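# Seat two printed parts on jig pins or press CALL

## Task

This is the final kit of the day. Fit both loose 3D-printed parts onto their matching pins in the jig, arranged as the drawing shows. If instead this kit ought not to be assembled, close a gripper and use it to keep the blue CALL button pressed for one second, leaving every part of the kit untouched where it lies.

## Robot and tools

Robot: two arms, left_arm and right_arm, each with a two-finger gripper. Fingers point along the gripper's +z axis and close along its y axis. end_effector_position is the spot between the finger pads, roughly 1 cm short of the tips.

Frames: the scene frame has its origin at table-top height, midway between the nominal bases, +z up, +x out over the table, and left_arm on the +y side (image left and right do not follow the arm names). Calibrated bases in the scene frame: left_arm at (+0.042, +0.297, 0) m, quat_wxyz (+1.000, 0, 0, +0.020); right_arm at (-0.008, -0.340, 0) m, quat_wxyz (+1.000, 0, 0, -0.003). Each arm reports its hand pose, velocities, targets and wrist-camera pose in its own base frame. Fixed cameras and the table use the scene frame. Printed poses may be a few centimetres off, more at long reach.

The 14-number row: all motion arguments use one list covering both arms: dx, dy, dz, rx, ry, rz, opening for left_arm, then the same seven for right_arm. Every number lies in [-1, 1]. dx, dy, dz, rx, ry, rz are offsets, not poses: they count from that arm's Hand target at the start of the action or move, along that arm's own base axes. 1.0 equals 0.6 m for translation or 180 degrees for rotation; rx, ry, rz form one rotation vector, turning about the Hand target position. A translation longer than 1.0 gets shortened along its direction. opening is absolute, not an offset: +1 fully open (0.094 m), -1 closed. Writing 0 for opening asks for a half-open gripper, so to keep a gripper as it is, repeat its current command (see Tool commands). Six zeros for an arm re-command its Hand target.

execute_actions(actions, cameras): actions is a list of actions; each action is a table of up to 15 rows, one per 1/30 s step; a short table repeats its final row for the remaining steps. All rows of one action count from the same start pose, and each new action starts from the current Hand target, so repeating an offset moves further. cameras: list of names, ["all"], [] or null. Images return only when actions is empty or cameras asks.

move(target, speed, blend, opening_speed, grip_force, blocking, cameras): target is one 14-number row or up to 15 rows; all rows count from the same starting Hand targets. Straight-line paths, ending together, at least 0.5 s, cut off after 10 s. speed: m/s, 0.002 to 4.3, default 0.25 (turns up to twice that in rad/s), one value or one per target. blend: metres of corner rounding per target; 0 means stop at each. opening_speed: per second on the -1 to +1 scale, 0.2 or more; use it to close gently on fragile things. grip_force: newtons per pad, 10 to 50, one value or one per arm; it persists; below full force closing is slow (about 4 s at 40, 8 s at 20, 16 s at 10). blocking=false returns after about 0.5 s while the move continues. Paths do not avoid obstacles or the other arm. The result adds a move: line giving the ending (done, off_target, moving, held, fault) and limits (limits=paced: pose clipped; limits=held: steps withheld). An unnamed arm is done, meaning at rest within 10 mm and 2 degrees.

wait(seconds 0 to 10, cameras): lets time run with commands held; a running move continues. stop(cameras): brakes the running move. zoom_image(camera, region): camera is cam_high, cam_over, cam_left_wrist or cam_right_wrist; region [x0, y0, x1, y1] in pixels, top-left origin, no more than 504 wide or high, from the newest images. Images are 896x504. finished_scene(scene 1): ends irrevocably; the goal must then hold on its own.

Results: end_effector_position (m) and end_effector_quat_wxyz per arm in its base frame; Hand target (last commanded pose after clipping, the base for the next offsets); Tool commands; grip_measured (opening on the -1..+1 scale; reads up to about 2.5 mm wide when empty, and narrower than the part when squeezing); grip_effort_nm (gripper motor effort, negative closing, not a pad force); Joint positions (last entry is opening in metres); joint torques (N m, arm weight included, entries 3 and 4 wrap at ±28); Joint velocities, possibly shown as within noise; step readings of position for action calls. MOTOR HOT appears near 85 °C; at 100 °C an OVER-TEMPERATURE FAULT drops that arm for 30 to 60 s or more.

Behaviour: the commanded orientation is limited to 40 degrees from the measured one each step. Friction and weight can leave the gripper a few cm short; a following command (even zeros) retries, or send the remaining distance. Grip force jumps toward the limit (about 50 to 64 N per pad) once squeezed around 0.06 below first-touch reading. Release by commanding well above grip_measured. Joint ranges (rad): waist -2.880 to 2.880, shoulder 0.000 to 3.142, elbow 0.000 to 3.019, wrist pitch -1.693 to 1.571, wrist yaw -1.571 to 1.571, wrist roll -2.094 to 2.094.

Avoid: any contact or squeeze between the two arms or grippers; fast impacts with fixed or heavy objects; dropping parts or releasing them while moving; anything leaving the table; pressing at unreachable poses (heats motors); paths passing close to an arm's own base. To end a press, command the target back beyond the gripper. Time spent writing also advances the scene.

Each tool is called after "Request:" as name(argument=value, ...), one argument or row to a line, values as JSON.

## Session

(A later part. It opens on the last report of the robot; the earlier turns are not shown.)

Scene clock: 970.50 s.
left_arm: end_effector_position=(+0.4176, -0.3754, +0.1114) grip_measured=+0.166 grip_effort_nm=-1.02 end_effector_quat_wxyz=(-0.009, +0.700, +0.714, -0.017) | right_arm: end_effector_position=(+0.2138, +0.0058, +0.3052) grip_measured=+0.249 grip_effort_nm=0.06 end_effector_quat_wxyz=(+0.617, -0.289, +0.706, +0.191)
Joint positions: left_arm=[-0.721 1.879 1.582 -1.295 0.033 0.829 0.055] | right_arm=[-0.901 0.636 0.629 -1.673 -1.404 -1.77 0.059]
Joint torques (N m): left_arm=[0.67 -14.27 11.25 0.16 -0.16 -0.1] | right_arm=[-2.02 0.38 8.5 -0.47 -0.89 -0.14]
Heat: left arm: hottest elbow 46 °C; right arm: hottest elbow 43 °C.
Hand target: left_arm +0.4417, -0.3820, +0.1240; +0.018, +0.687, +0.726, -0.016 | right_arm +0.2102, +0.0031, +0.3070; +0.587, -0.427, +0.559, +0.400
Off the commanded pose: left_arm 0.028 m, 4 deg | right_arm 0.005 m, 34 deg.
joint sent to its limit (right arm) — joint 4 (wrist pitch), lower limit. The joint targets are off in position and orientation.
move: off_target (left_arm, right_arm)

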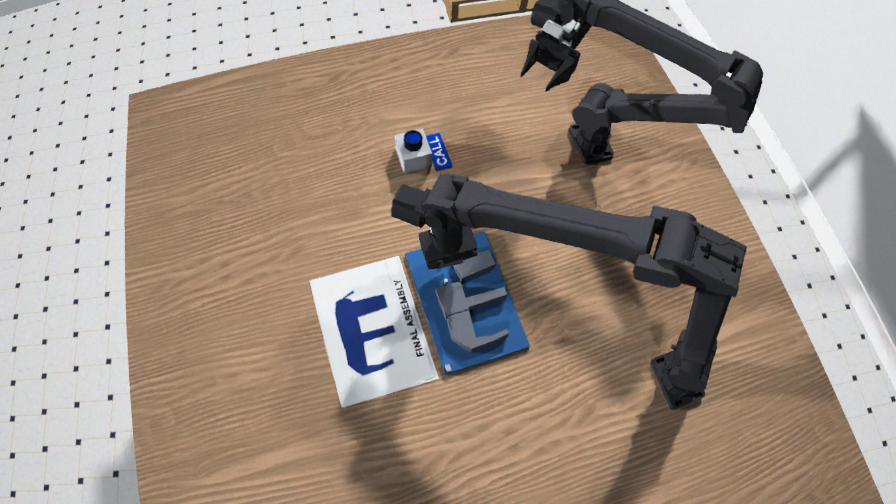

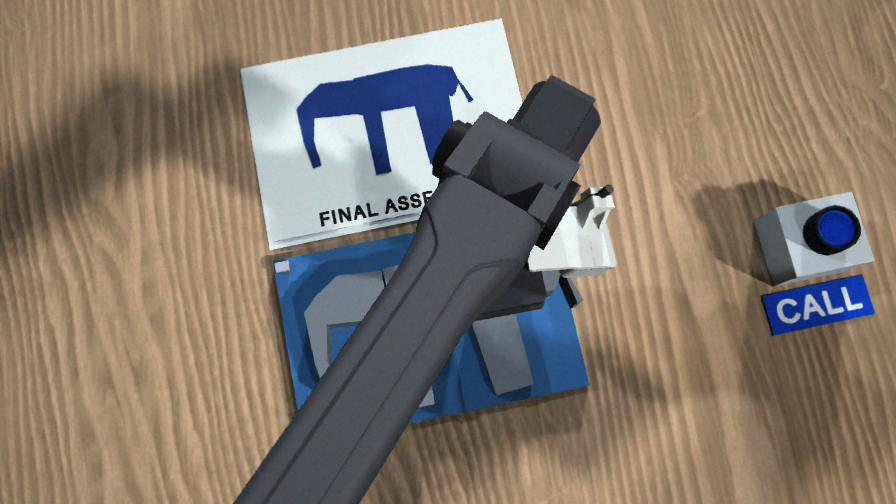

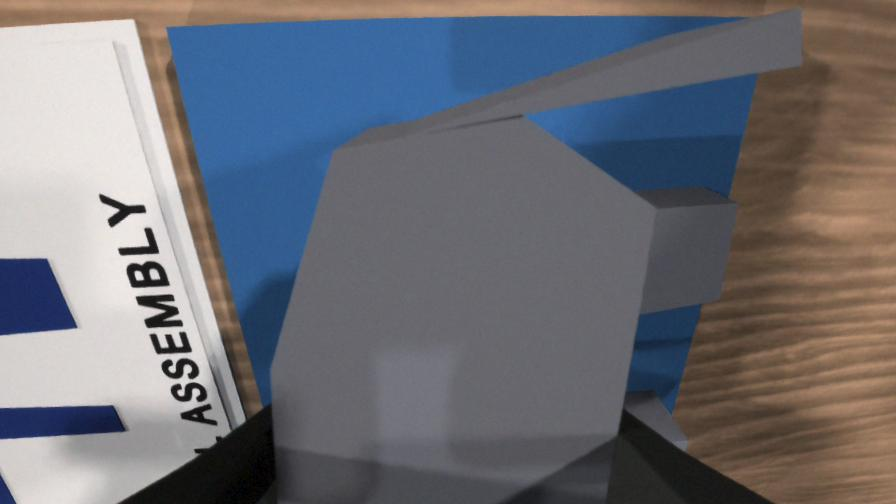

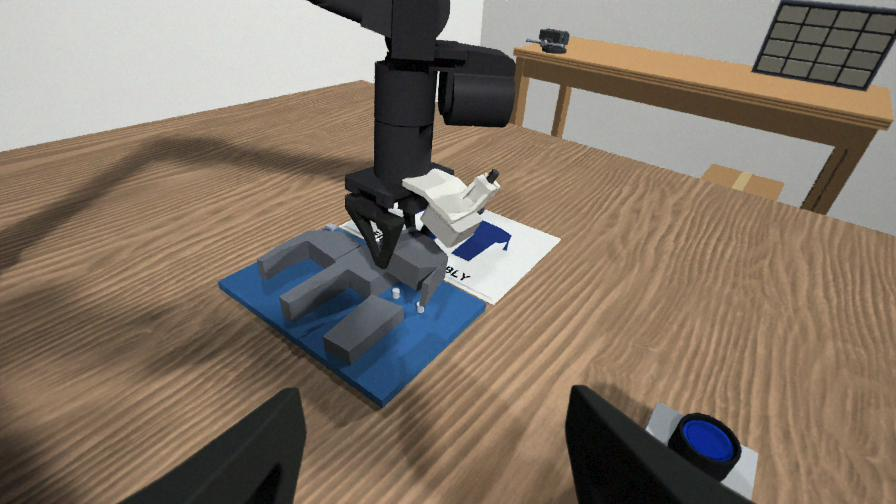

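Request:
move(
  target=[
    [0.032,0.016,-0.035,-0.0115,-0.012,0.005,0.02,0,0,0,0,0,0,0.25],
  ],
  speed=0.1,
  cameras=["cam_left_wrist","cam_right_wrist"],
)

Request:
zoom_image(
  camera="cam_right_wrist",
  region=[200, 150, 500, 410],
)

Scene clock: 987.23 s.
left_arm: end_effector_position=(+0.4531, -0.3693, +0.1093) grip_measured=+0.166 grip_effort_nm=-1.01 end_effector_quat_wxyz=(+0.039, +0.683, +0.730, -0.013) | right_arm: end_effector_position=(+0.2138, +0.0058, +0.3052) grip_measured=+0.249 grip_effort_nm=0.06 end_effector_quat_wxyz=(+0.617, -0.289, +0.706, +0.191)
Joint positions: left_arm=[-0.674 1.879 1.575 -1.191 0.031 0.829 0.055] | right_arm=[-0.901 0.636 0.629 -1.673 -1.404 -1.77 0.059]
Joint torques (N m): left_arm=[1.08 -12.98 8.05 0.58 0.08 0.05] | right_arm=[-2.02 0.32 8.51 -0.49 -0.88 -0.13]
Heat: left arm: hottest elbow 43 °C; right arm: hottest elbow 43 °C.
Hand target: left_arm +0.4609, -0.3724, +0.1030; +0.045, +0.681, +0.731, -0.016 | right_arm +0.2102, +0.0031, +0.3070; +0.587, -0.427, +0.559, +0.400
Off the commanded pose: left_arm 0.010 m, 1 deg | right_arm 0.005 m, 34 deg.
joint sent to its limit (right arm) — joint 4 (wrist pitch), lower limit. The joint targets are off in position and orientation.
move: off_target (right_arm)
Images, in order (width x height): cam_left_wrist 896x504, cam_right_wrist 896x504.

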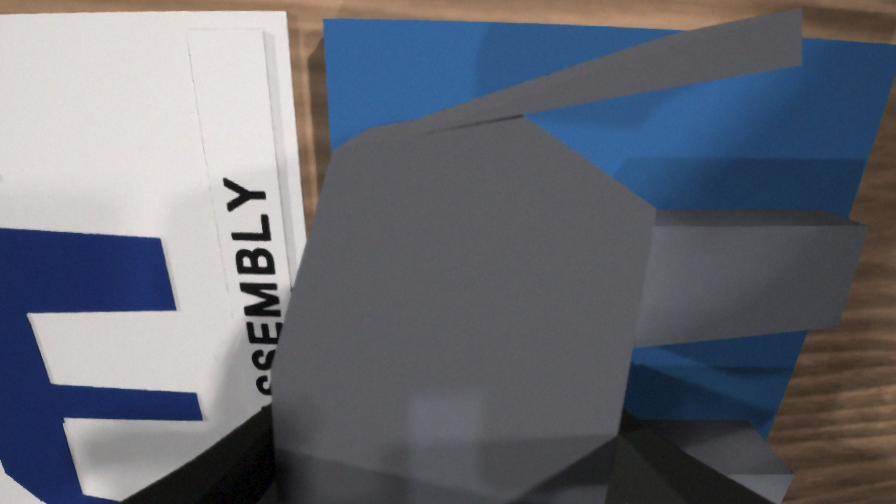

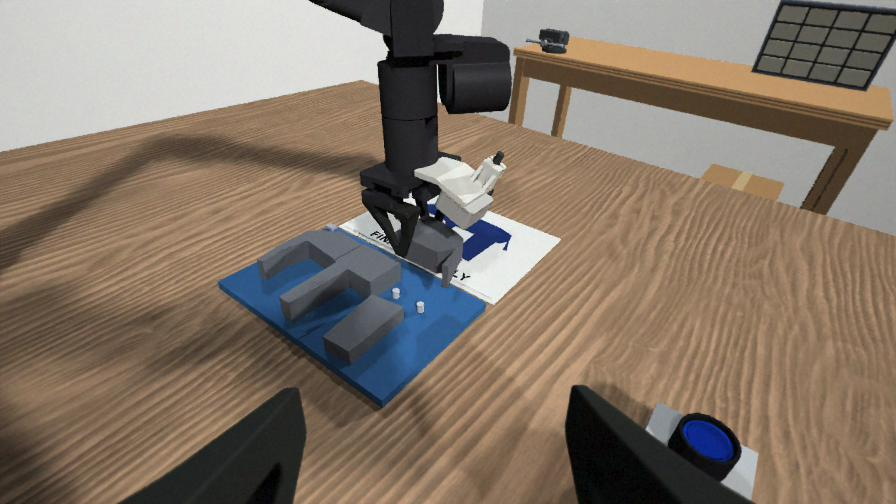

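Scaled by 1.680 from the camera's 896x504 image, which has a finer 1280x720 frame.

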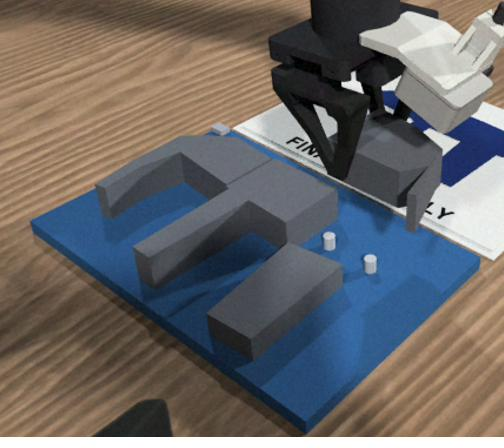

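Request:
move(
  target=[
    [-0.027,0.014,-0.025,0.0086,0.0124,-0.005,0.02,0,0,0,0,0,0,0.25],
  ],
  speed=0.1,
  cameras=["cam_left_wrist","cam_right_wrist"],
)

Request:
zoom_image(
  camera="cam_right_wrist",
  region=[200, 150, 500, 410],
)

Scene clock: 998.73 s.
left_arm: end_effector_position=(+0.4404, -0.3598, +0.0932) grip_measured=+0.166 grip_effort_nm=-1.02 end_effector_quat_wxyz=(+0.018, +0.683, +0.730, -0.016) | right_arm: end_effector_position=(+0.2138, +0.0058, +0.3052) grip_measured=+0.249 grip_effort_nm=0.06 end_effector_quat_wxyz=(+0.617, -0.289, +0.706, +0.191)
Joint positions: left_arm=[-0.674 1.879 1.532 -1.191 0.034 0.829 0.055] | right_arm=[-0.901 0.636 0.629 -1.673 -1.404 -1.77 0.059]
Joint torques (N m): left_arm=[-0.03 -13.45 8.09 0.06 0.12 0.03] | right_arm=[-2.08 0.38 8.5 -0.46 -0.89 -0.13]
Heat: left arm: hottest elbow 42 °C; right arm: hottest elbow 43 °C.
Hand target: left_arm +0.4447, -0.3640, +0.0880; +0.021, +0.687, +0.726, -0.020 | right_arm +0.2102, +0.0031, +0.3070; +0.587, -0.427, +0.559, +0.400
Off the commanded pose: left_arm 0.008 m, 1 deg | right_arm 0.005 m, 34 deg.
joint sent to its limit (right arm) — joint 4 (wrist pitch), lower limit. The joint targets are off in position and orientation.
move: off_target (right_arm)
Images, in order (width x height): cam_left_wrist 896x504, cam_right_wrist 896x504.

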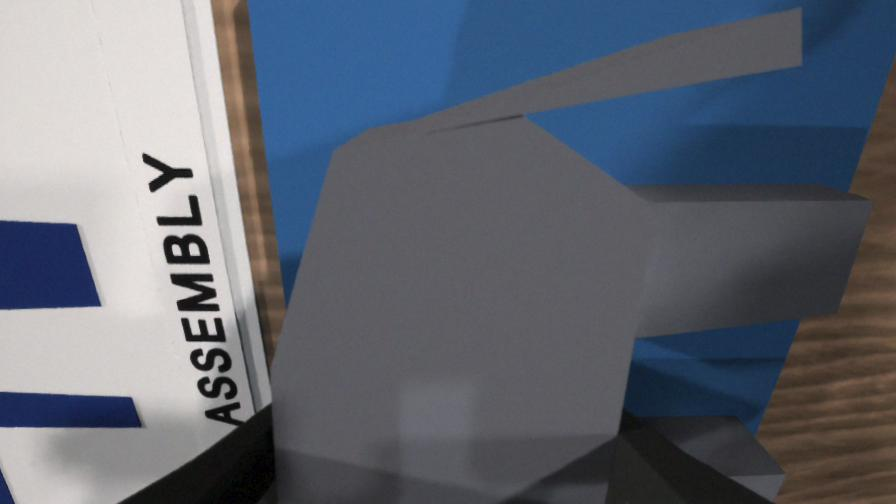

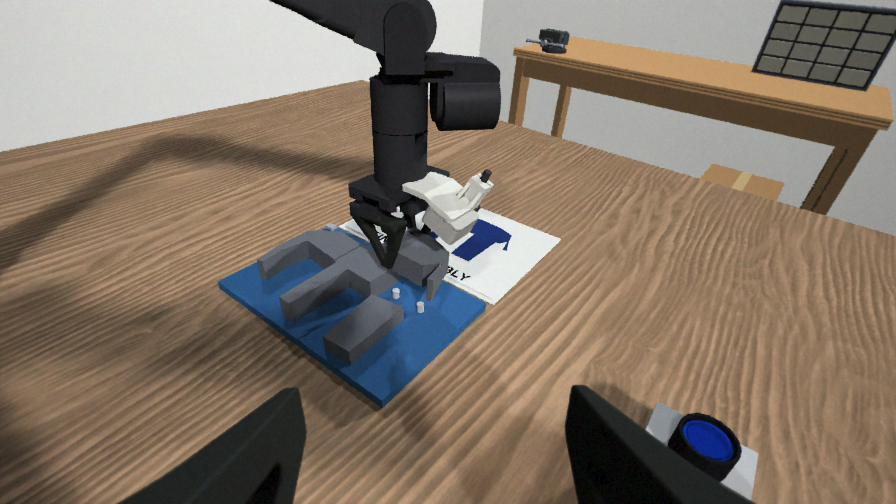

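Scaled by 1.680 from the camera's 896x504 image, which has a finer 1280x720 frame.

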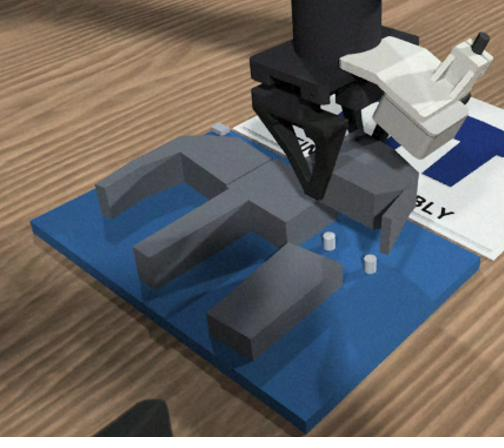

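Request:
move(
  target=[
    [-0.014,-0.009,-0.045,0.0,0.0,-0.003,0.02,0,0,0,0,0,0,0.25],
  ],
  speed=0.08,
  cameras=["cam_left_wrist","cam_right_wrist"],
)

Request:
zoom_image(
  camera="cam_right_wrist",
  region=[250, 200, 500, 380],
)

Scene clock: 1024.37 s.
left_arm: end_effector_position=(+0.4367, -0.3569, +0.0655) grip_measured=+0.166 grip_effort_nm=-1.02 end_effector_quat_wxyz=(+0.014, +0.683, +0.730, -0.016) | right_arm: end_effector_position=(+0.2138, +0.0058, +0.3052) grip_measured=+0.249 grip_effort_nm=0.06 end_effector_quat_wxyz=(+0.617, -0.289, +0.706, +0.191)
Joint positions: left_arm=[-0.674 1.899 1.484 -1.131 0.034 0.829 0.055] | right_arm=[-0.901 0.636 0.629 -1.673 -1.404 -1.77 0.059]
Joint torques (N m): left_arm=[-1.32 -13.92 7.77 0.54 0.14 -0.03] | right_arm=[-1.96 0.32 8.51 -0.49 -0.89 -0.14]
Heat: left arm: hottest elbow 40 °C; right arm: hottest elbow 42 °C.
Hand target: left_arm +0.4363, -0.3694, +0.0610; +0.021, +0.690, +0.723, -0.020 | right_arm +0.2102, +0.0031, +0.3070; +0.587, -0.427, +0.559, +0.400
Off the commanded pose: left_arm 0.013 m, 1 deg | right_arm 0.005 m, 34 deg.
joint sent to its limit (right arm) — joint 4 (wrist pitch), lower limit. The joint targets are off in position and orientation.
move: off_target (left_arm, right_arm)
Images, in order (width x height): cam_left_wrist 896x504, cam_right_wrist 896x504.

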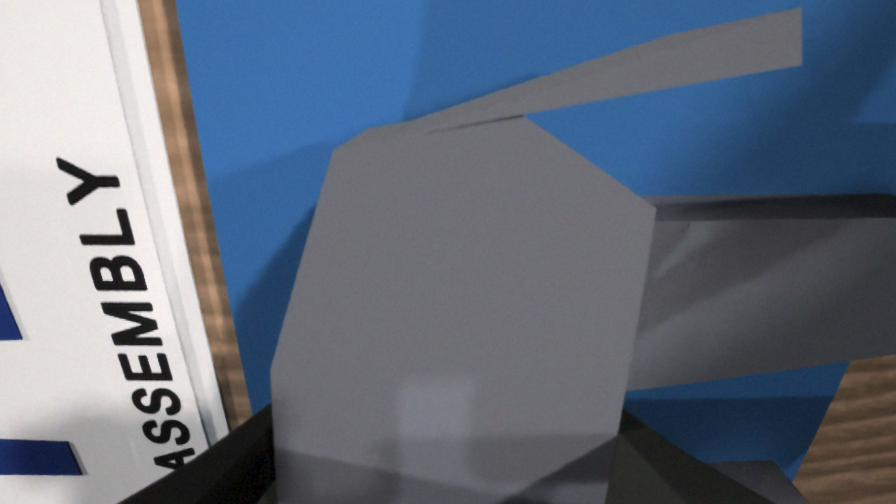

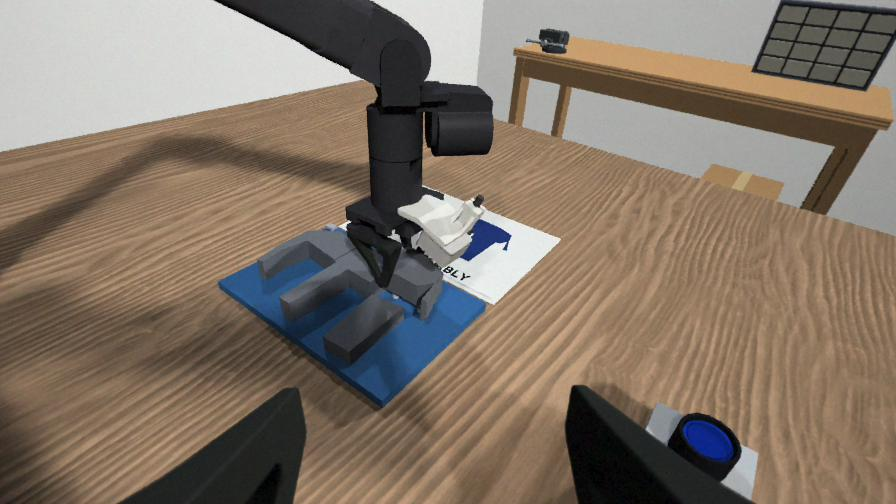

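Scaled by 2.016 from the camera's 896x504 image, which has a finer 1280x720 frame.

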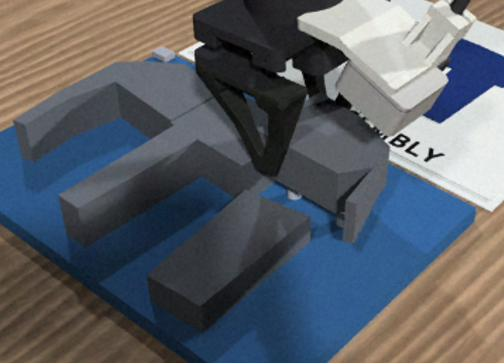

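Request:
move(
  target=[
    [-0.004,-0.016,-0.01,0.0,0.0,0.0,0.02,0,0,0,0,0,0,0.25],
  ],
  speed=0.08,
  cameras=["cam_left_wrist","cam_right_wrist"],
)

Request:
zoom_image(
  camera="cam_right_wrist",
  region=[250, 200, 500, 380],
)

Scene clock: 1033.97 s.
left_arm: end_effector_position=(+0.4300, -0.3670, +0.0581) grip_measured=+0.166 grip_effort_nm=-1.01 end_effector_quat_wxyz=(+0.012, +0.691, +0.723, -0.017) | right_arm: end_effector_position=(+0.2138, +0.0058, +0.3052) grip_measured=+0.249 grip_effort_nm=0.06 end_effector_quat_wxyz=(+0.617, -0.289, +0.706, +0.191)
Joint positions: left_arm=[-0.695 1.912 1.484 -1.122 0.034 0.829 0.055] | right_arm=[-0.901 0.636 0.629 -1.673 -1.404 -1.77 0.059]
Joint torques (N m): left_arm=[-0.85 -13.57 8.47 0.49 0.14 -0.12] | right_arm=[-1.9 0.38 8.47 -0.46 -0.89 -0.13]
Heat: left arm: hottest elbow 41 °C; right arm: hottest elbow 42 °C.
Hand target: left_arm +0.4339, -0.3790, +0.0550; +0.021, +0.690, +0.723, -0.020 | right_arm +0.2102, +0.0031, +0.3070; +0.587, -0.427, +0.559, +0.400
Off the commanded pose: left_arm 0.013 m, 1 deg | right_arm 0.005 m, 34 deg.
joint sent to its limit (right arm) — joint 4 (wrist pitch), lower limit. The joint targets are off in position and orientation.
move: off_target (left_arm, right_arm)
Images, in order (width x height): cam_left_wrist 896x504, cam_right_wrist 896x504.

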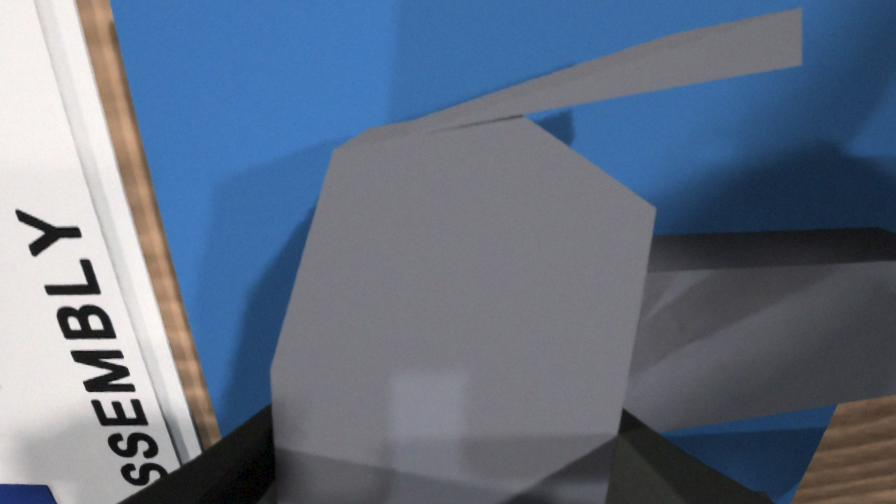

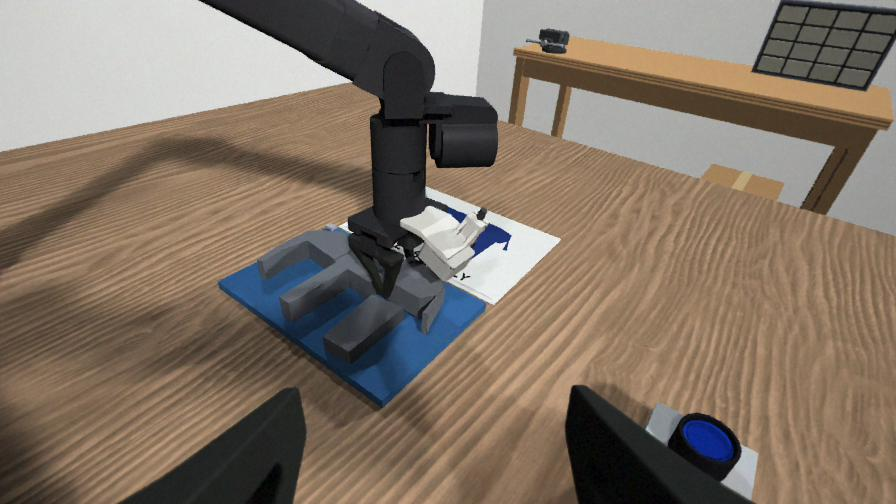

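Scaled by 2.016 from the camera's 896x504 image, which has a finer 1280x720 frame.

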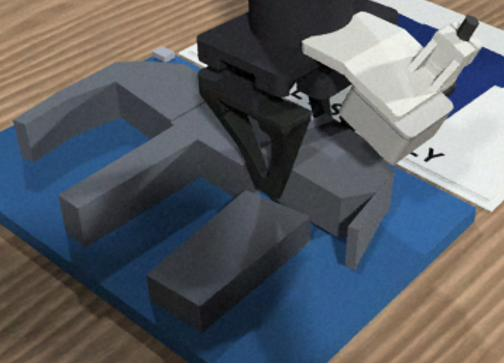

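Request:
move(
  target=[
    [0.012,0.0,-0.006,0.0,0.0,0.0,0.02,0,0,0,0,0,0,0.25],
  ],
  speed=0.08,
  cameras=["cam_left_wrist","cam_right_wrist"],
)

Request:
zoom_image(
  camera="cam_right_wrist",
  region=[250, 200, 500, 380],
)

Scene clock: 1048.47 s.
left_arm: end_effector_position=(+0.4307, -0.3661, +0.0523) grip_measured=+0.166 grip_effort_nm=-1.02 end_effector_quat_wxyz=(+0.008, +0.689, +0.724, -0.018) | right_arm: end_effector_position=(+0.2138, +0.0058, +0.3052) grip_measured=+0.249 grip_effort_nm=0.06 end_effector_quat_wxyz=(+0.617, -0.289, +0.706, +0.191)
Joint positions: left_arm=[-0.692 1.923 1.484 -1.119 0.038 0.829 0.055] | right_arm=[-0.901 0.636 0.629 -1.673 -1.404 -1.77 0.059]
Joint torques (N m): left_arm=[-2.2 -13.27 9.59 0.24 0 0.01] | right_arm=[-2.02 0.32 8.5 -0.49 -0.88 -0.13]
Heat: left arm: hottest elbow 41 °C; right arm: hottest elbow 42 °C.
Hand target: left_arm +0.4411, -0.3790, +0.0514; +0.021, +0.690, +0.723, -0.020 | right_arm +0.2102, +0.0031, +0.3070; +0.587, -0.427, +0.559, +0.400
Off the commanded pose: left_arm 0.017 m, 2 deg | right_arm 0.005 m, 34 deg.
joint sent to its limit (right arm) — joint 4 (wrist pitch), lower limit. The joint targets are off in position and orientation.
move: off_target (left_arm, right_arm)
Images, in order (width x height): cam_left_wrist 896x504, cam_right_wrist 896x504.

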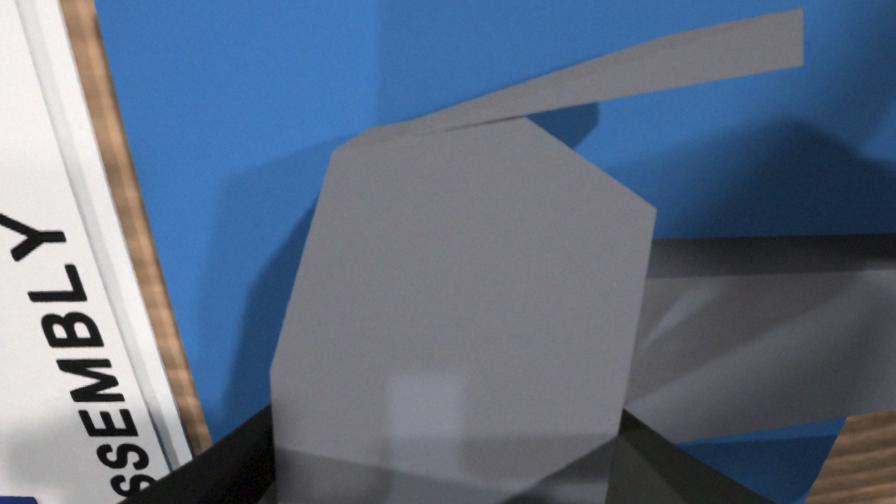

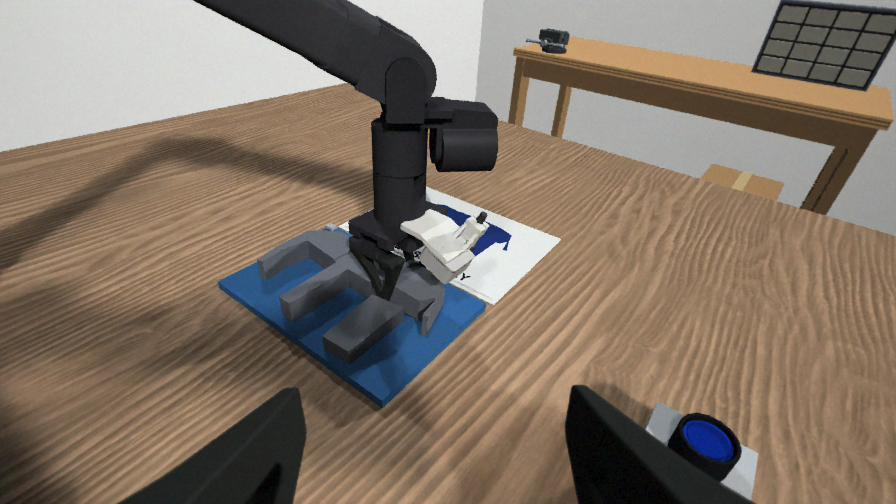

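Scaled by 2.016 from the camera's 896x504 image, which has a finer 1280x720 frame.

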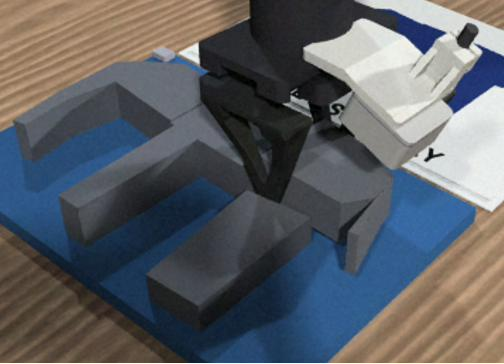

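Request:
move(
  target=[
    [0.016,0.001,0.02,0.004,0.0,0.0,0.02,0,0,0,0,0,0,0.25],
  ],
  speed=0.08,
  cameras=["cam_left_wrist"],
)

Scene clock: 1054.57 s.
left_arm: end_effector_position=(+0.4354, -0.3686, +0.0559) grip_measured=+0.166 grip_effort_nm=-1.02 end_effector_quat_wxyz=(+0.003, +0.689, +0.724, -0.016) | right_arm: end_effector_position=(+0.2138, +0.0058, +0.3052) grip_measured=+0.249 grip_effort_nm=0.06 end_effector_quat_wxyz=(+0.617, -0.289, +0.706, +0.191)
Joint positions: left_arm=[-0.692 1.937 1.516 -1.146 0.031 0.829 0.055] | right_arm=[-0.901 0.636 0.629 -1.673 -1.404 -1.77 0.059]
Joint torques (N m): left_arm=[-1.26 -13.04 11.04 -0.7 -0.11 0.03] | right_arm=[-1.9 0.38 8.49 -0.47 -0.88 -0.13]
Heat: left arm: hottest elbow 42 °C; right arm: hottest elbow 42 °C.
Hand target: left_arm +0.4507, -0.3784, +0.0634; +0.017, +0.690, +0.723, -0.015 | right_arm +0.2102, +0.0031, +0.3070; +0.587, -0.427, +0.559, +0.400
Off the commanded pose: left_arm 0.020 m, 2 deg | right_arm 0.005 m, 34 deg.
joint sent to its limit (right arm) — joint 4 (wrist pitch), lower limit. The joint targets are off in position and orientation.
move: off_target (left_arm, right_arm)
Images, in order (width x height): cam_left_wrist 896x504.

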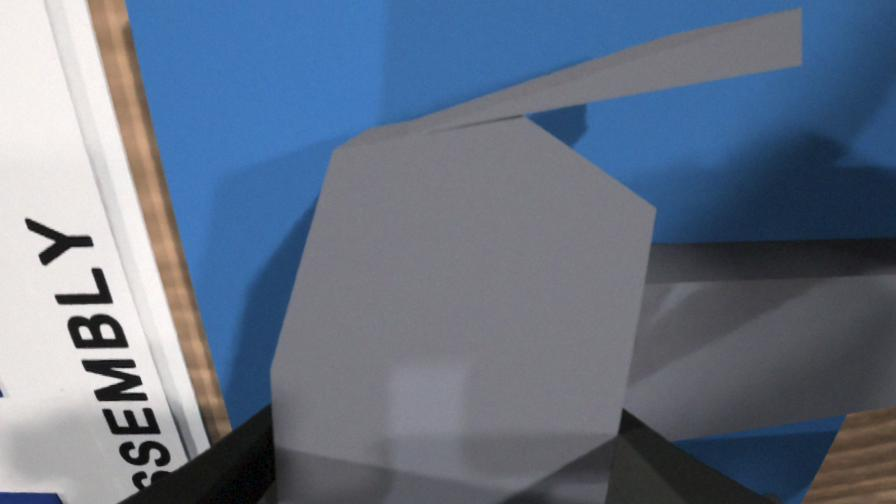

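Request:
move(
  target=[
    [0.003,0.004,-0.035,0.0,0.0,0.0,0.02,0,0,0,0,0,0,0.25],
  ],
  speed=0.06,
  cameras=["cam_left_wrist","cam_right_wrist"],
)

Request:
zoom_image(
  camera="cam_right_wrist",
  region=[250, 200, 500, 380],
)

Scene clock: 1062.07 s.
left_arm: end_effector_position=(+0.4394, -0.3719, +0.0526) grip_measured=+0.166 grip_effort_nm=-1.01 end_effector_quat_wxyz=(+0.011, +0.689, +0.724, -0.015) | right_arm: end_effector_position=(+0.2138, +0.0058, +0.3052) grip_measured=+0.249 grip_effort_nm=0.06 end_effector_quat_wxyz=(+0.617, -0.289, +0.706, +0.191)
Joint positions: left_arm=[-0.692 1.943 1.516 -1.123 0.031 0.829 0.055] | right_arm=[-0.901 0.636 0.629 -1.673 -1.404 -1.77 0.059]
Joint torques (N m): left_arm=[-0.09 -13.22 9.07 0.32 -0.11 0.08] | right_arm=[-1.9 0.38 8.5 -0.47 -0.89 -0.13]
Heat: left arm: hottest elbow 41 °C; right arm: hottest elbow 42 °C.
Hand target: left_arm +0.4525, -0.3760, +0.0424; +0.017, +0.690, +0.723, -0.015 | right_arm +0.2102, +0.0031, +0.3070; +0.587, -0.427, +0.559, +0.400
Off the commanded pose: left_arm 0.017 m, 1 deg | right_arm 0.005 m, 34 deg.
joint sent to its limit (right arm) — joint 4 (wrist pitch), lower limit. The joint targets are off in position and orientation.
move: off_target (left_arm, right_arm)
Images, in order (width x height): cam_left_wrist 896x504, cam_right_wrist 896x504.

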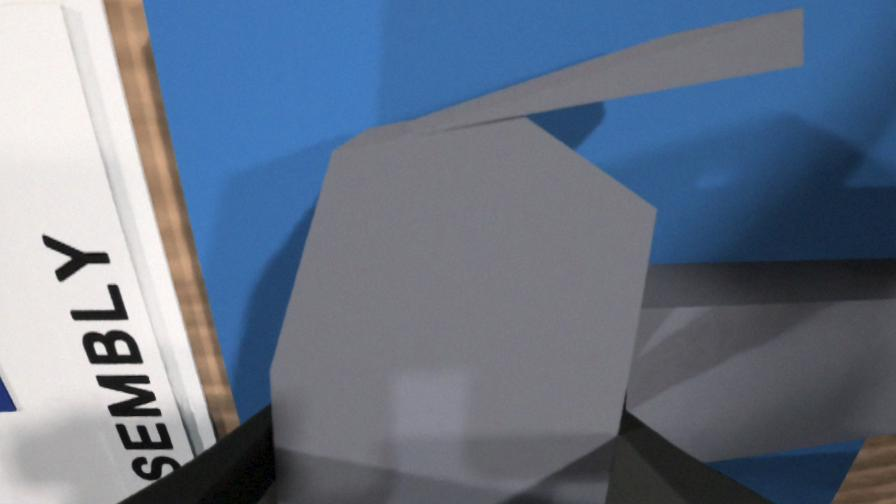

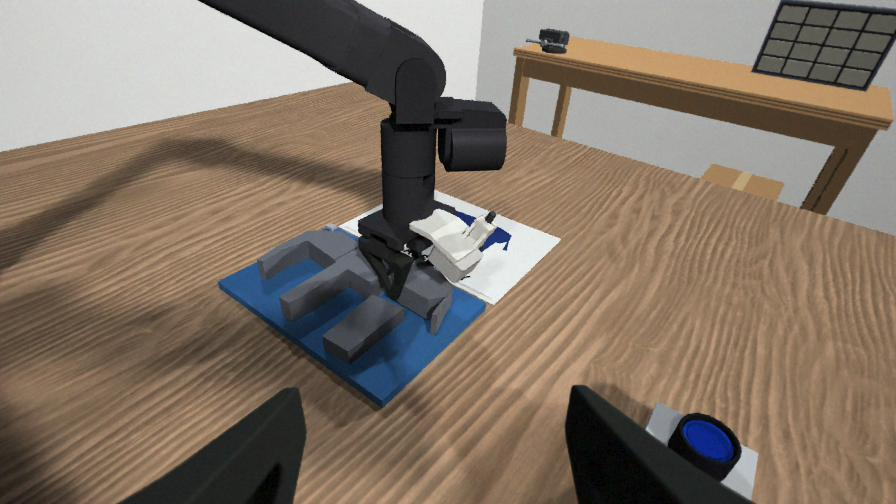

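Scaled by 2.016 from the camera's 896x504 image, which has a finer 1280x720 frame.

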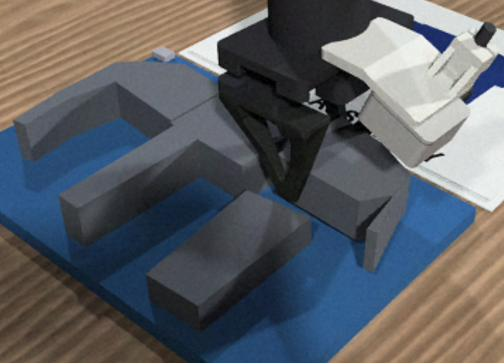

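Request:
move(
  target=[
    [-0.006,0.028,-0.002,0.0,0.002,0.0,0.02,0,0,0,0,0,0,0.25],
  ],
  speed=0.06,
  cameras=["cam_left_wrist"],
)

Scene clock: 1068.23 s.
left_arm: end_effector_position=(+0.4405, -0.3717, +0.0501) grip_measured=+0.166 grip_effort_nm=-1.01 end_effector_quat_wxyz=(+0.016, +0.692, +0.721, -0.022) | right_arm: end_effector_position=(+0.2138, +0.0058, +0.3052) grip_measured=+0.249 grip_effort_nm=0.06 end_effector_quat_wxyz=(+0.617, -0.289, +0.706, +0.191)
Joint positions: left_arm=[-0.686 1.943 1.509 -1.108 0.047 0.843 0.055] | right_arm=[-0.901 0.636 0.629 -1.673 -1.404 -1.77 0.059]
Joint torques (N m): left_arm=[0.26 -15.03 6.02 0.32 -0.22 0.06] | right_arm=[-1.96 0.38 8.49 -0.49 -0.88 -0.13]
Heat: left arm: hottest elbow 41 °C; right arm: hottest elbow 42 °C.
Hand target: left_arm +0.4489, -0.3592, +0.0412; +0.014, +0.690, +0.723, -0.018 | right_arm +0.2102, +0.0031, +0.3070; +0.587, -0.427, +0.559, +0.400
Off the commanded pose: left_arm 0.017 m, 1 deg | right_arm 0.005 m, 34 deg.
joint sent to its limit (right arm) — joint 4 (wrist pitch), lower limit. The joint targets are off in position and orientation.
move: off_target (left_arm, right_arm)
Images, in order (width x height): cam_left_wrist 896x504.

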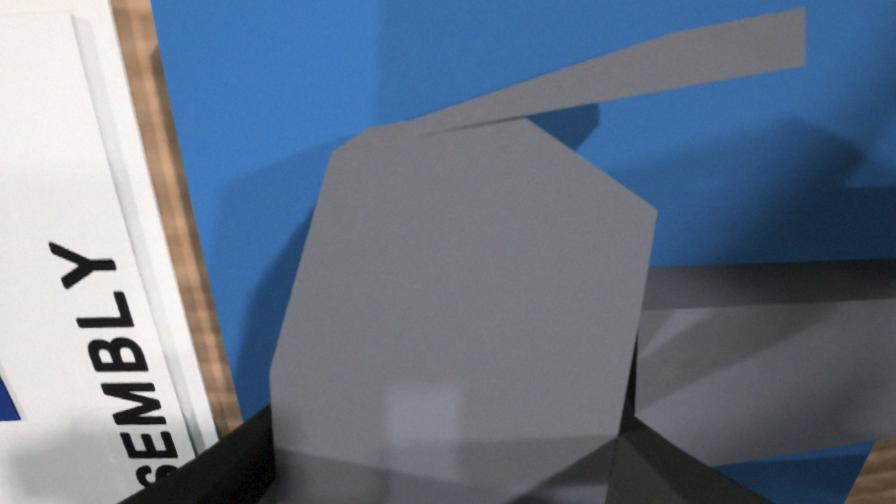

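Request:
move(
  target=[
    [-0.006,0.004,0.045,0.0,0.000,0.0,0.02,0,0,0,0,0,0,0.25],
  ],
  speed=0.08,
  cameras=["cam_left_wrist"],
)

Scene clock: 1075.17 s.
left_arm: end_effector_position=(+0.4370, -0.3642, +0.0533) grip_measured=+0.166 grip_effort_nm=-1.01 end_effector_quat_wxyz=(+0.003, +0.691, +0.723, -0.018) | right_arm: end_effector_position=(+0.2138, +0.0058, +0.3052) grip_measured=+0.249 grip_effort_nm=0.06 end_effector_quat_wxyz=(+0.617, -0.289, +0.706, +0.191)
Joint positions: left_arm=[-0.683 1.937 1.509 -1.14 0.036 0.843 0.055] | right_arm=[-0.901 0.636 0.629 -1.673 -1.404 -1.77 0.059]
Joint torques (N m): left_arm=[1.61 -17.2 7.32 -0.43 -0.12 0.09] | right_arm=[-1.96 0.26 8.49 -0.49 -0.89 -0.13]
Heat: left arm: hottest elbow 40 °C; right arm: hottest elbow 42 °C.
Hand target: left_arm +0.4453, -0.3568, +0.0682; +0.014, +0.690, +0.723, -0.018 | right_arm +0.2102, +0.0031, +0.3070; +0.587, -0.427, +0.559, +0.400
Off the commanded pose: left_arm 0.019 m, 1 deg | right_arm 0.005 m, 34 deg.
joint sent to its limit (right arm) — joint 4 (wrist pitch), lower limit. The joint targets are off in position and orientation.
move: off_target (left_arm, right_arm)
Images, in order (width x height): cam_left_wrist 896x504.

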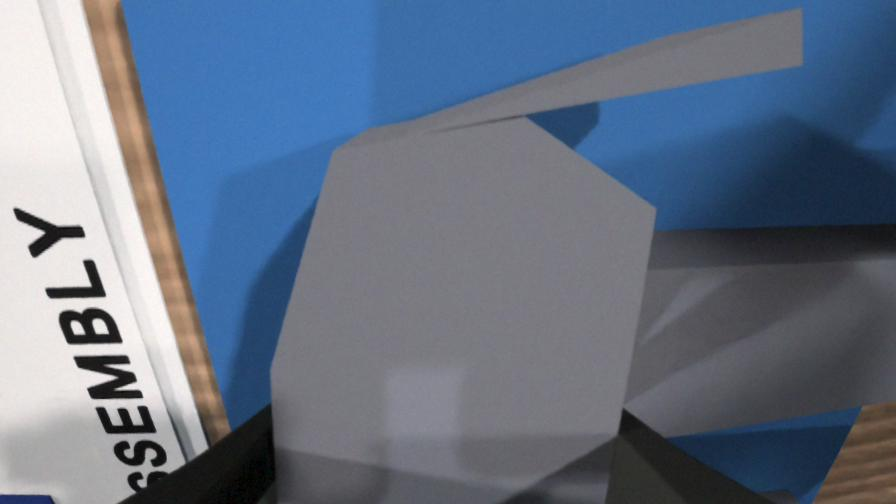

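Request:
move(
  target=[
    [-0.003,0.0,-0.055,0.001,0.002,0.0,0.02,0,0,0,0,0,0,0.25],
  ],
  speed=0.06,
  cameras=["cam_left_wrist","cam_right_wrist"],
)

Request:
zoom_image(
  camera="cam_right_wrist",
  region=[250, 200, 500, 380],
)

Scene clock: 1085.23 s.
left_arm: end_effector_position=(+0.4380, -0.3651, +0.0502) grip_measured=+0.166 grip_effort_nm=-1.01 end_effector_quat_wxyz=(+0.015, +0.694, +0.719, -0.022) | right_arm: end_effector_position=(+0.2138, +0.0058, +0.3052) grip_measured=+0.249 grip_effort_nm=0.06 end_effector_quat_wxyz=(+0.617, -0.289, +0.706, +0.191)
Joint positions: left_arm=[-0.68 1.929 1.487 -1.102 0.047 0.855 0.055] | right_arm=[-0.901 0.636 0.629 -1.673 -1.404 -1.77 0.059]
Joint torques (N m): left_arm=[0.32 -14.1 6.16 0.7 -0.22 0.06] | right_arm=[-2.02 0.32 8.5 -0.47 -0.88 -0.13]
Heat: left arm: hottest elbow 39 °C; right arm: hottest elbow 42 °C.
Hand target: left_arm +0.4435, -0.3568, +0.0352; +0.011, +0.690, +0.723, -0.019 | right_arm +0.2102, +0.0031, +0.3070; +0.587, -0.427, +0.559, +0.400
Off the commanded pose: left_arm 0.018 m, 1 deg | right_arm 0.005 m, 34 deg.
joint sent to its limit (right arm) — joint 4 (wrist pitch), lower limit. The joint targets are off in position and orientation.
move: off_target (left_arm, right_arm)
Images, in order (width x height): cam_left_wrist 896x504, cam_right_wrist 896x504.

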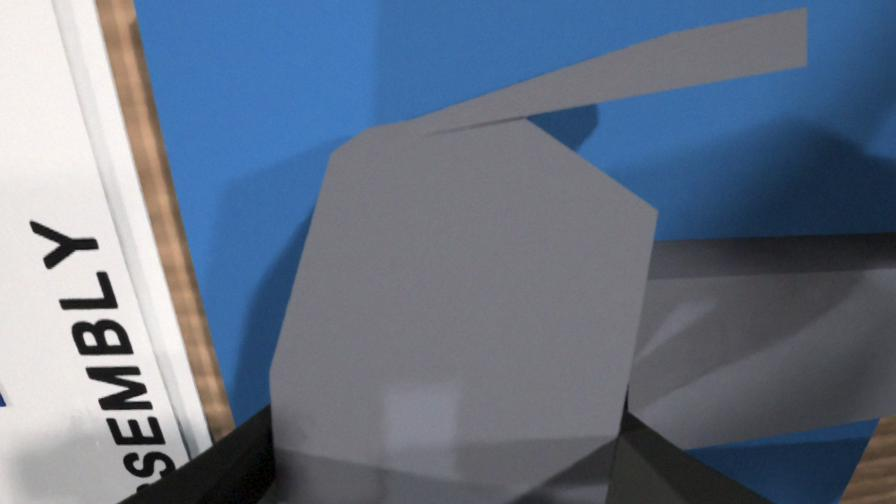

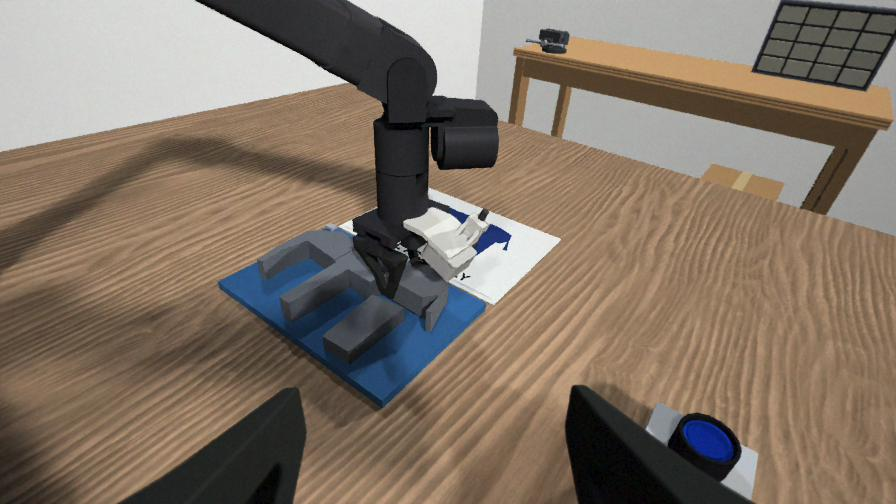

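Scaled by 2.016 from the camera's 896x504 image, which has a finer 1280x720 frame.

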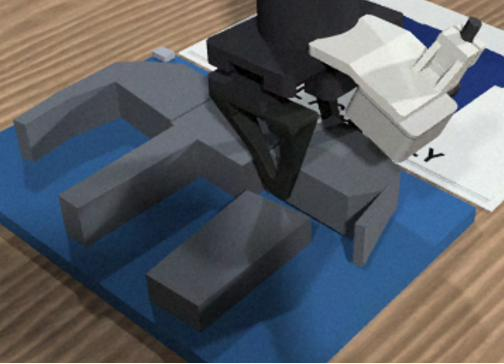

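Request:
move(
  target=[
    [-0.005,-0.007,0.06,0.0,0.000,0.0,0.02,0,0,0,0,0,0,0.25],
  ],
  speed=0.08,
)

Request:
move(
  target=[
    [0.0,-0.002,-0.06,-0.001,0.00,-0.002,0.02,0,0,0,0,0,0,0.25],
  ],
  speed=0.06,
  cameras=["all"],
)

Request:
zoom_image(
  camera="cam_right_wrist",
  region=[250, 200, 500, 380],
)

Scene clock: 1101.40 s.
left_arm: end_effector_position=(+0.4298, -0.3568, +0.0534) grip_measured=+0.166 grip_effort_nm=-1.01 end_effector_quat_wxyz=(-0.006, +0.694, +0.720, -0.020) | right_arm: end_effector_position=(+0.2138, +0.0058, +0.3052) grip_measured=+0.249 grip_effort_nm=0.06 end_effector_quat_wxyz=(+0.617, -0.289, +0.706, +0.191)
Joint positions: left_arm=[-0.68 1.923 1.487 -1.151 0.039 0.855 0.055] | right_arm=[-0.901 0.636 0.629 -1.673 -1.404 -1.77 0.059]
Joint torques (N m): left_arm=[-0.21 -16.09 9.48 -0.61 -0.14 -0.1] | right_arm=[-2.02 0.38 8.5 -0.47 -0.88 -0.13]
Heat: left arm: hottest elbow 38 °C; right arm: hottest elbow 42 °C.
Hand target: left_arm +0.4405, -0.3610, +0.0712; +0.011, +0.690, +0.723, -0.019 | right_arm +0.2102, +0.0031, +0.3070; +0.587, -0.427, +0.559, +0.400
Off the commanded pose: left_arm 0.021 m, 2 deg | right_arm 0.005 m, 34 deg.
joint sent to its limit (right arm) — joint 4 (wrist pitch), lower limit. The joint targets are off in position and orientation.
move: off_target (left_arm, right_arm)

Scene clock: 1102.63 s.
left_arm: end_effector_position=(+0.4369, -0.3635, +0.0508) grip_measured=+0.166 grip_effort_nm=-1.02 end_effector_quat_wxyz=(+0.016, +0.694, +0.720, -0.023) | right_arm: end_effector_position=(+0.2138, +0.0058, +0.3052) grip_measured=+0.249 grip_effort_nm=0.06 end_effector_quat_wxyz=(+0.617, -0.289, +0.706, +0.191)
Joint positions: left_arm=[-0.678 1.923 1.479 -1.099 0.048 0.855 0.055] | right_arm=[-0.901 0.636 0.629 -1.673 -1.404 -1.77 0.059]
Joint torques (N m): left_arm=[-0.15 -13.39 6.63 0.39 -0.1 0.07] | right_arm=[-2.02 0.32 8.49 -0.49 -0.89 -0.14]
Heat: left arm: hottest elbow 38 °C; right arm: hottest elbow 42 °C.
Hand target: left_arm +0.4405, -0.3622, +0.0352; +0.012, +0.692, +0.721, -0.020 | right_arm +0.2102, +0.0031, +0.3070; +0.587, -0.427, +0.559, +0.400
Off the commanded pose: left_arm 0.016 m, 1 deg | right_arm 0.005 m, 34 deg.
joint sent to its limit (right arm) — joint 4 (wrist pitch), lower limit. The joint targets are off in position and orientation.
move: off_target (left_arm, right_arm)

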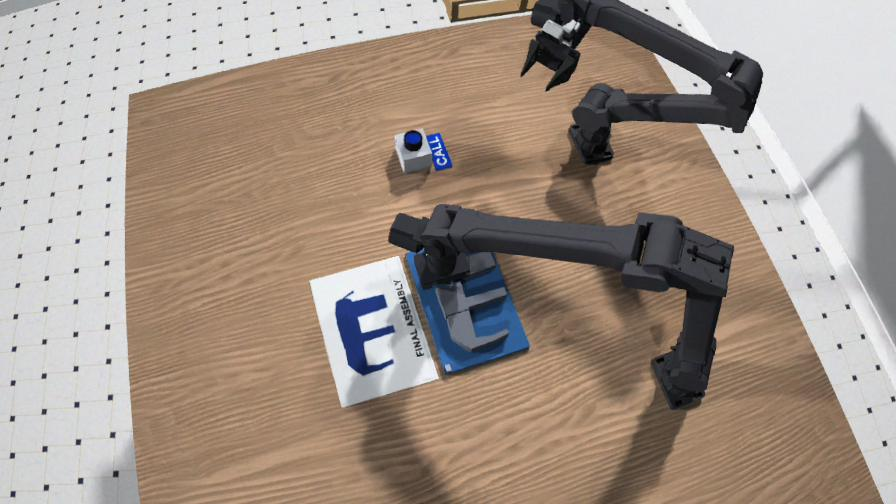

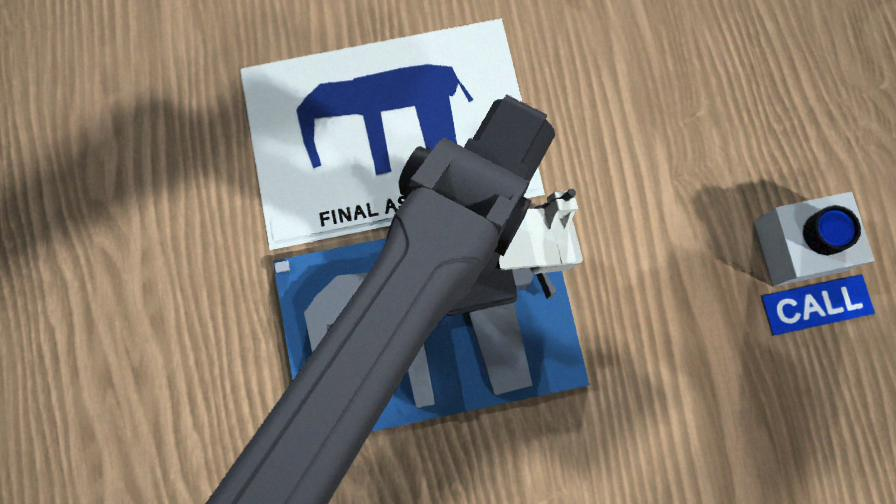

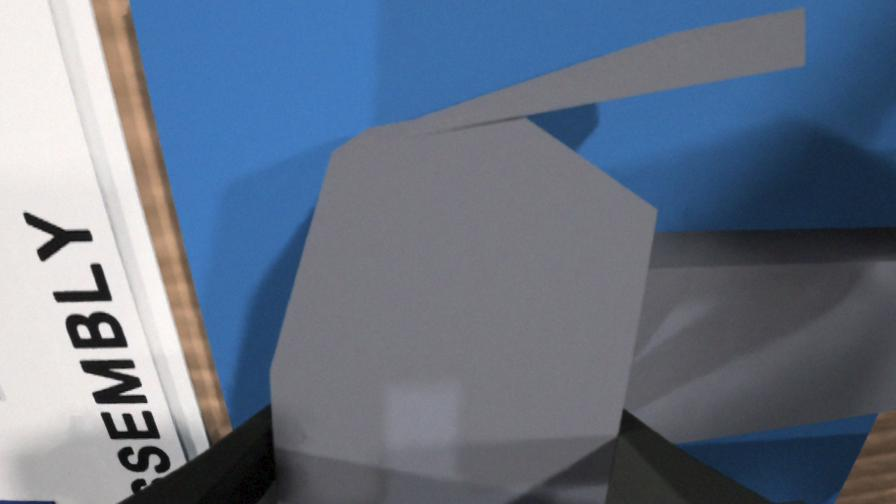

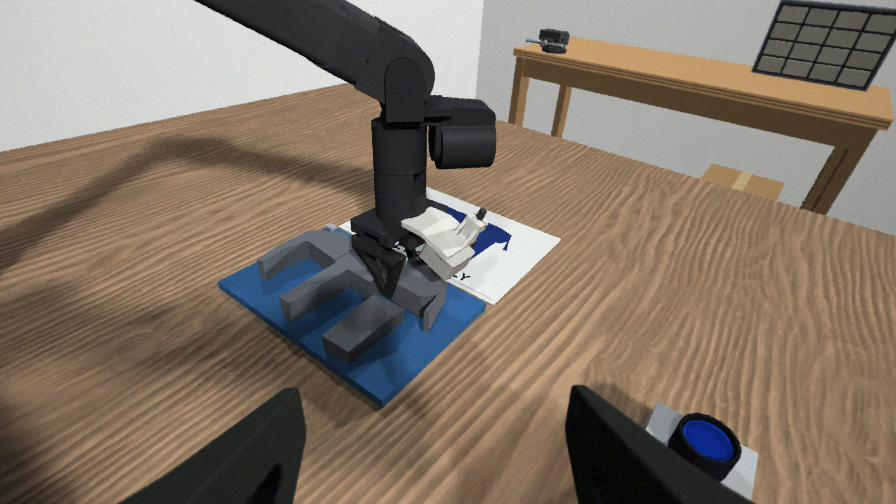

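Scaled by 2.016 from the camera's 896x504 image, which has a finer 1280x720 frame.

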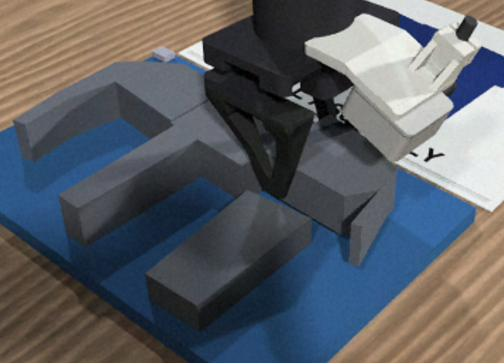

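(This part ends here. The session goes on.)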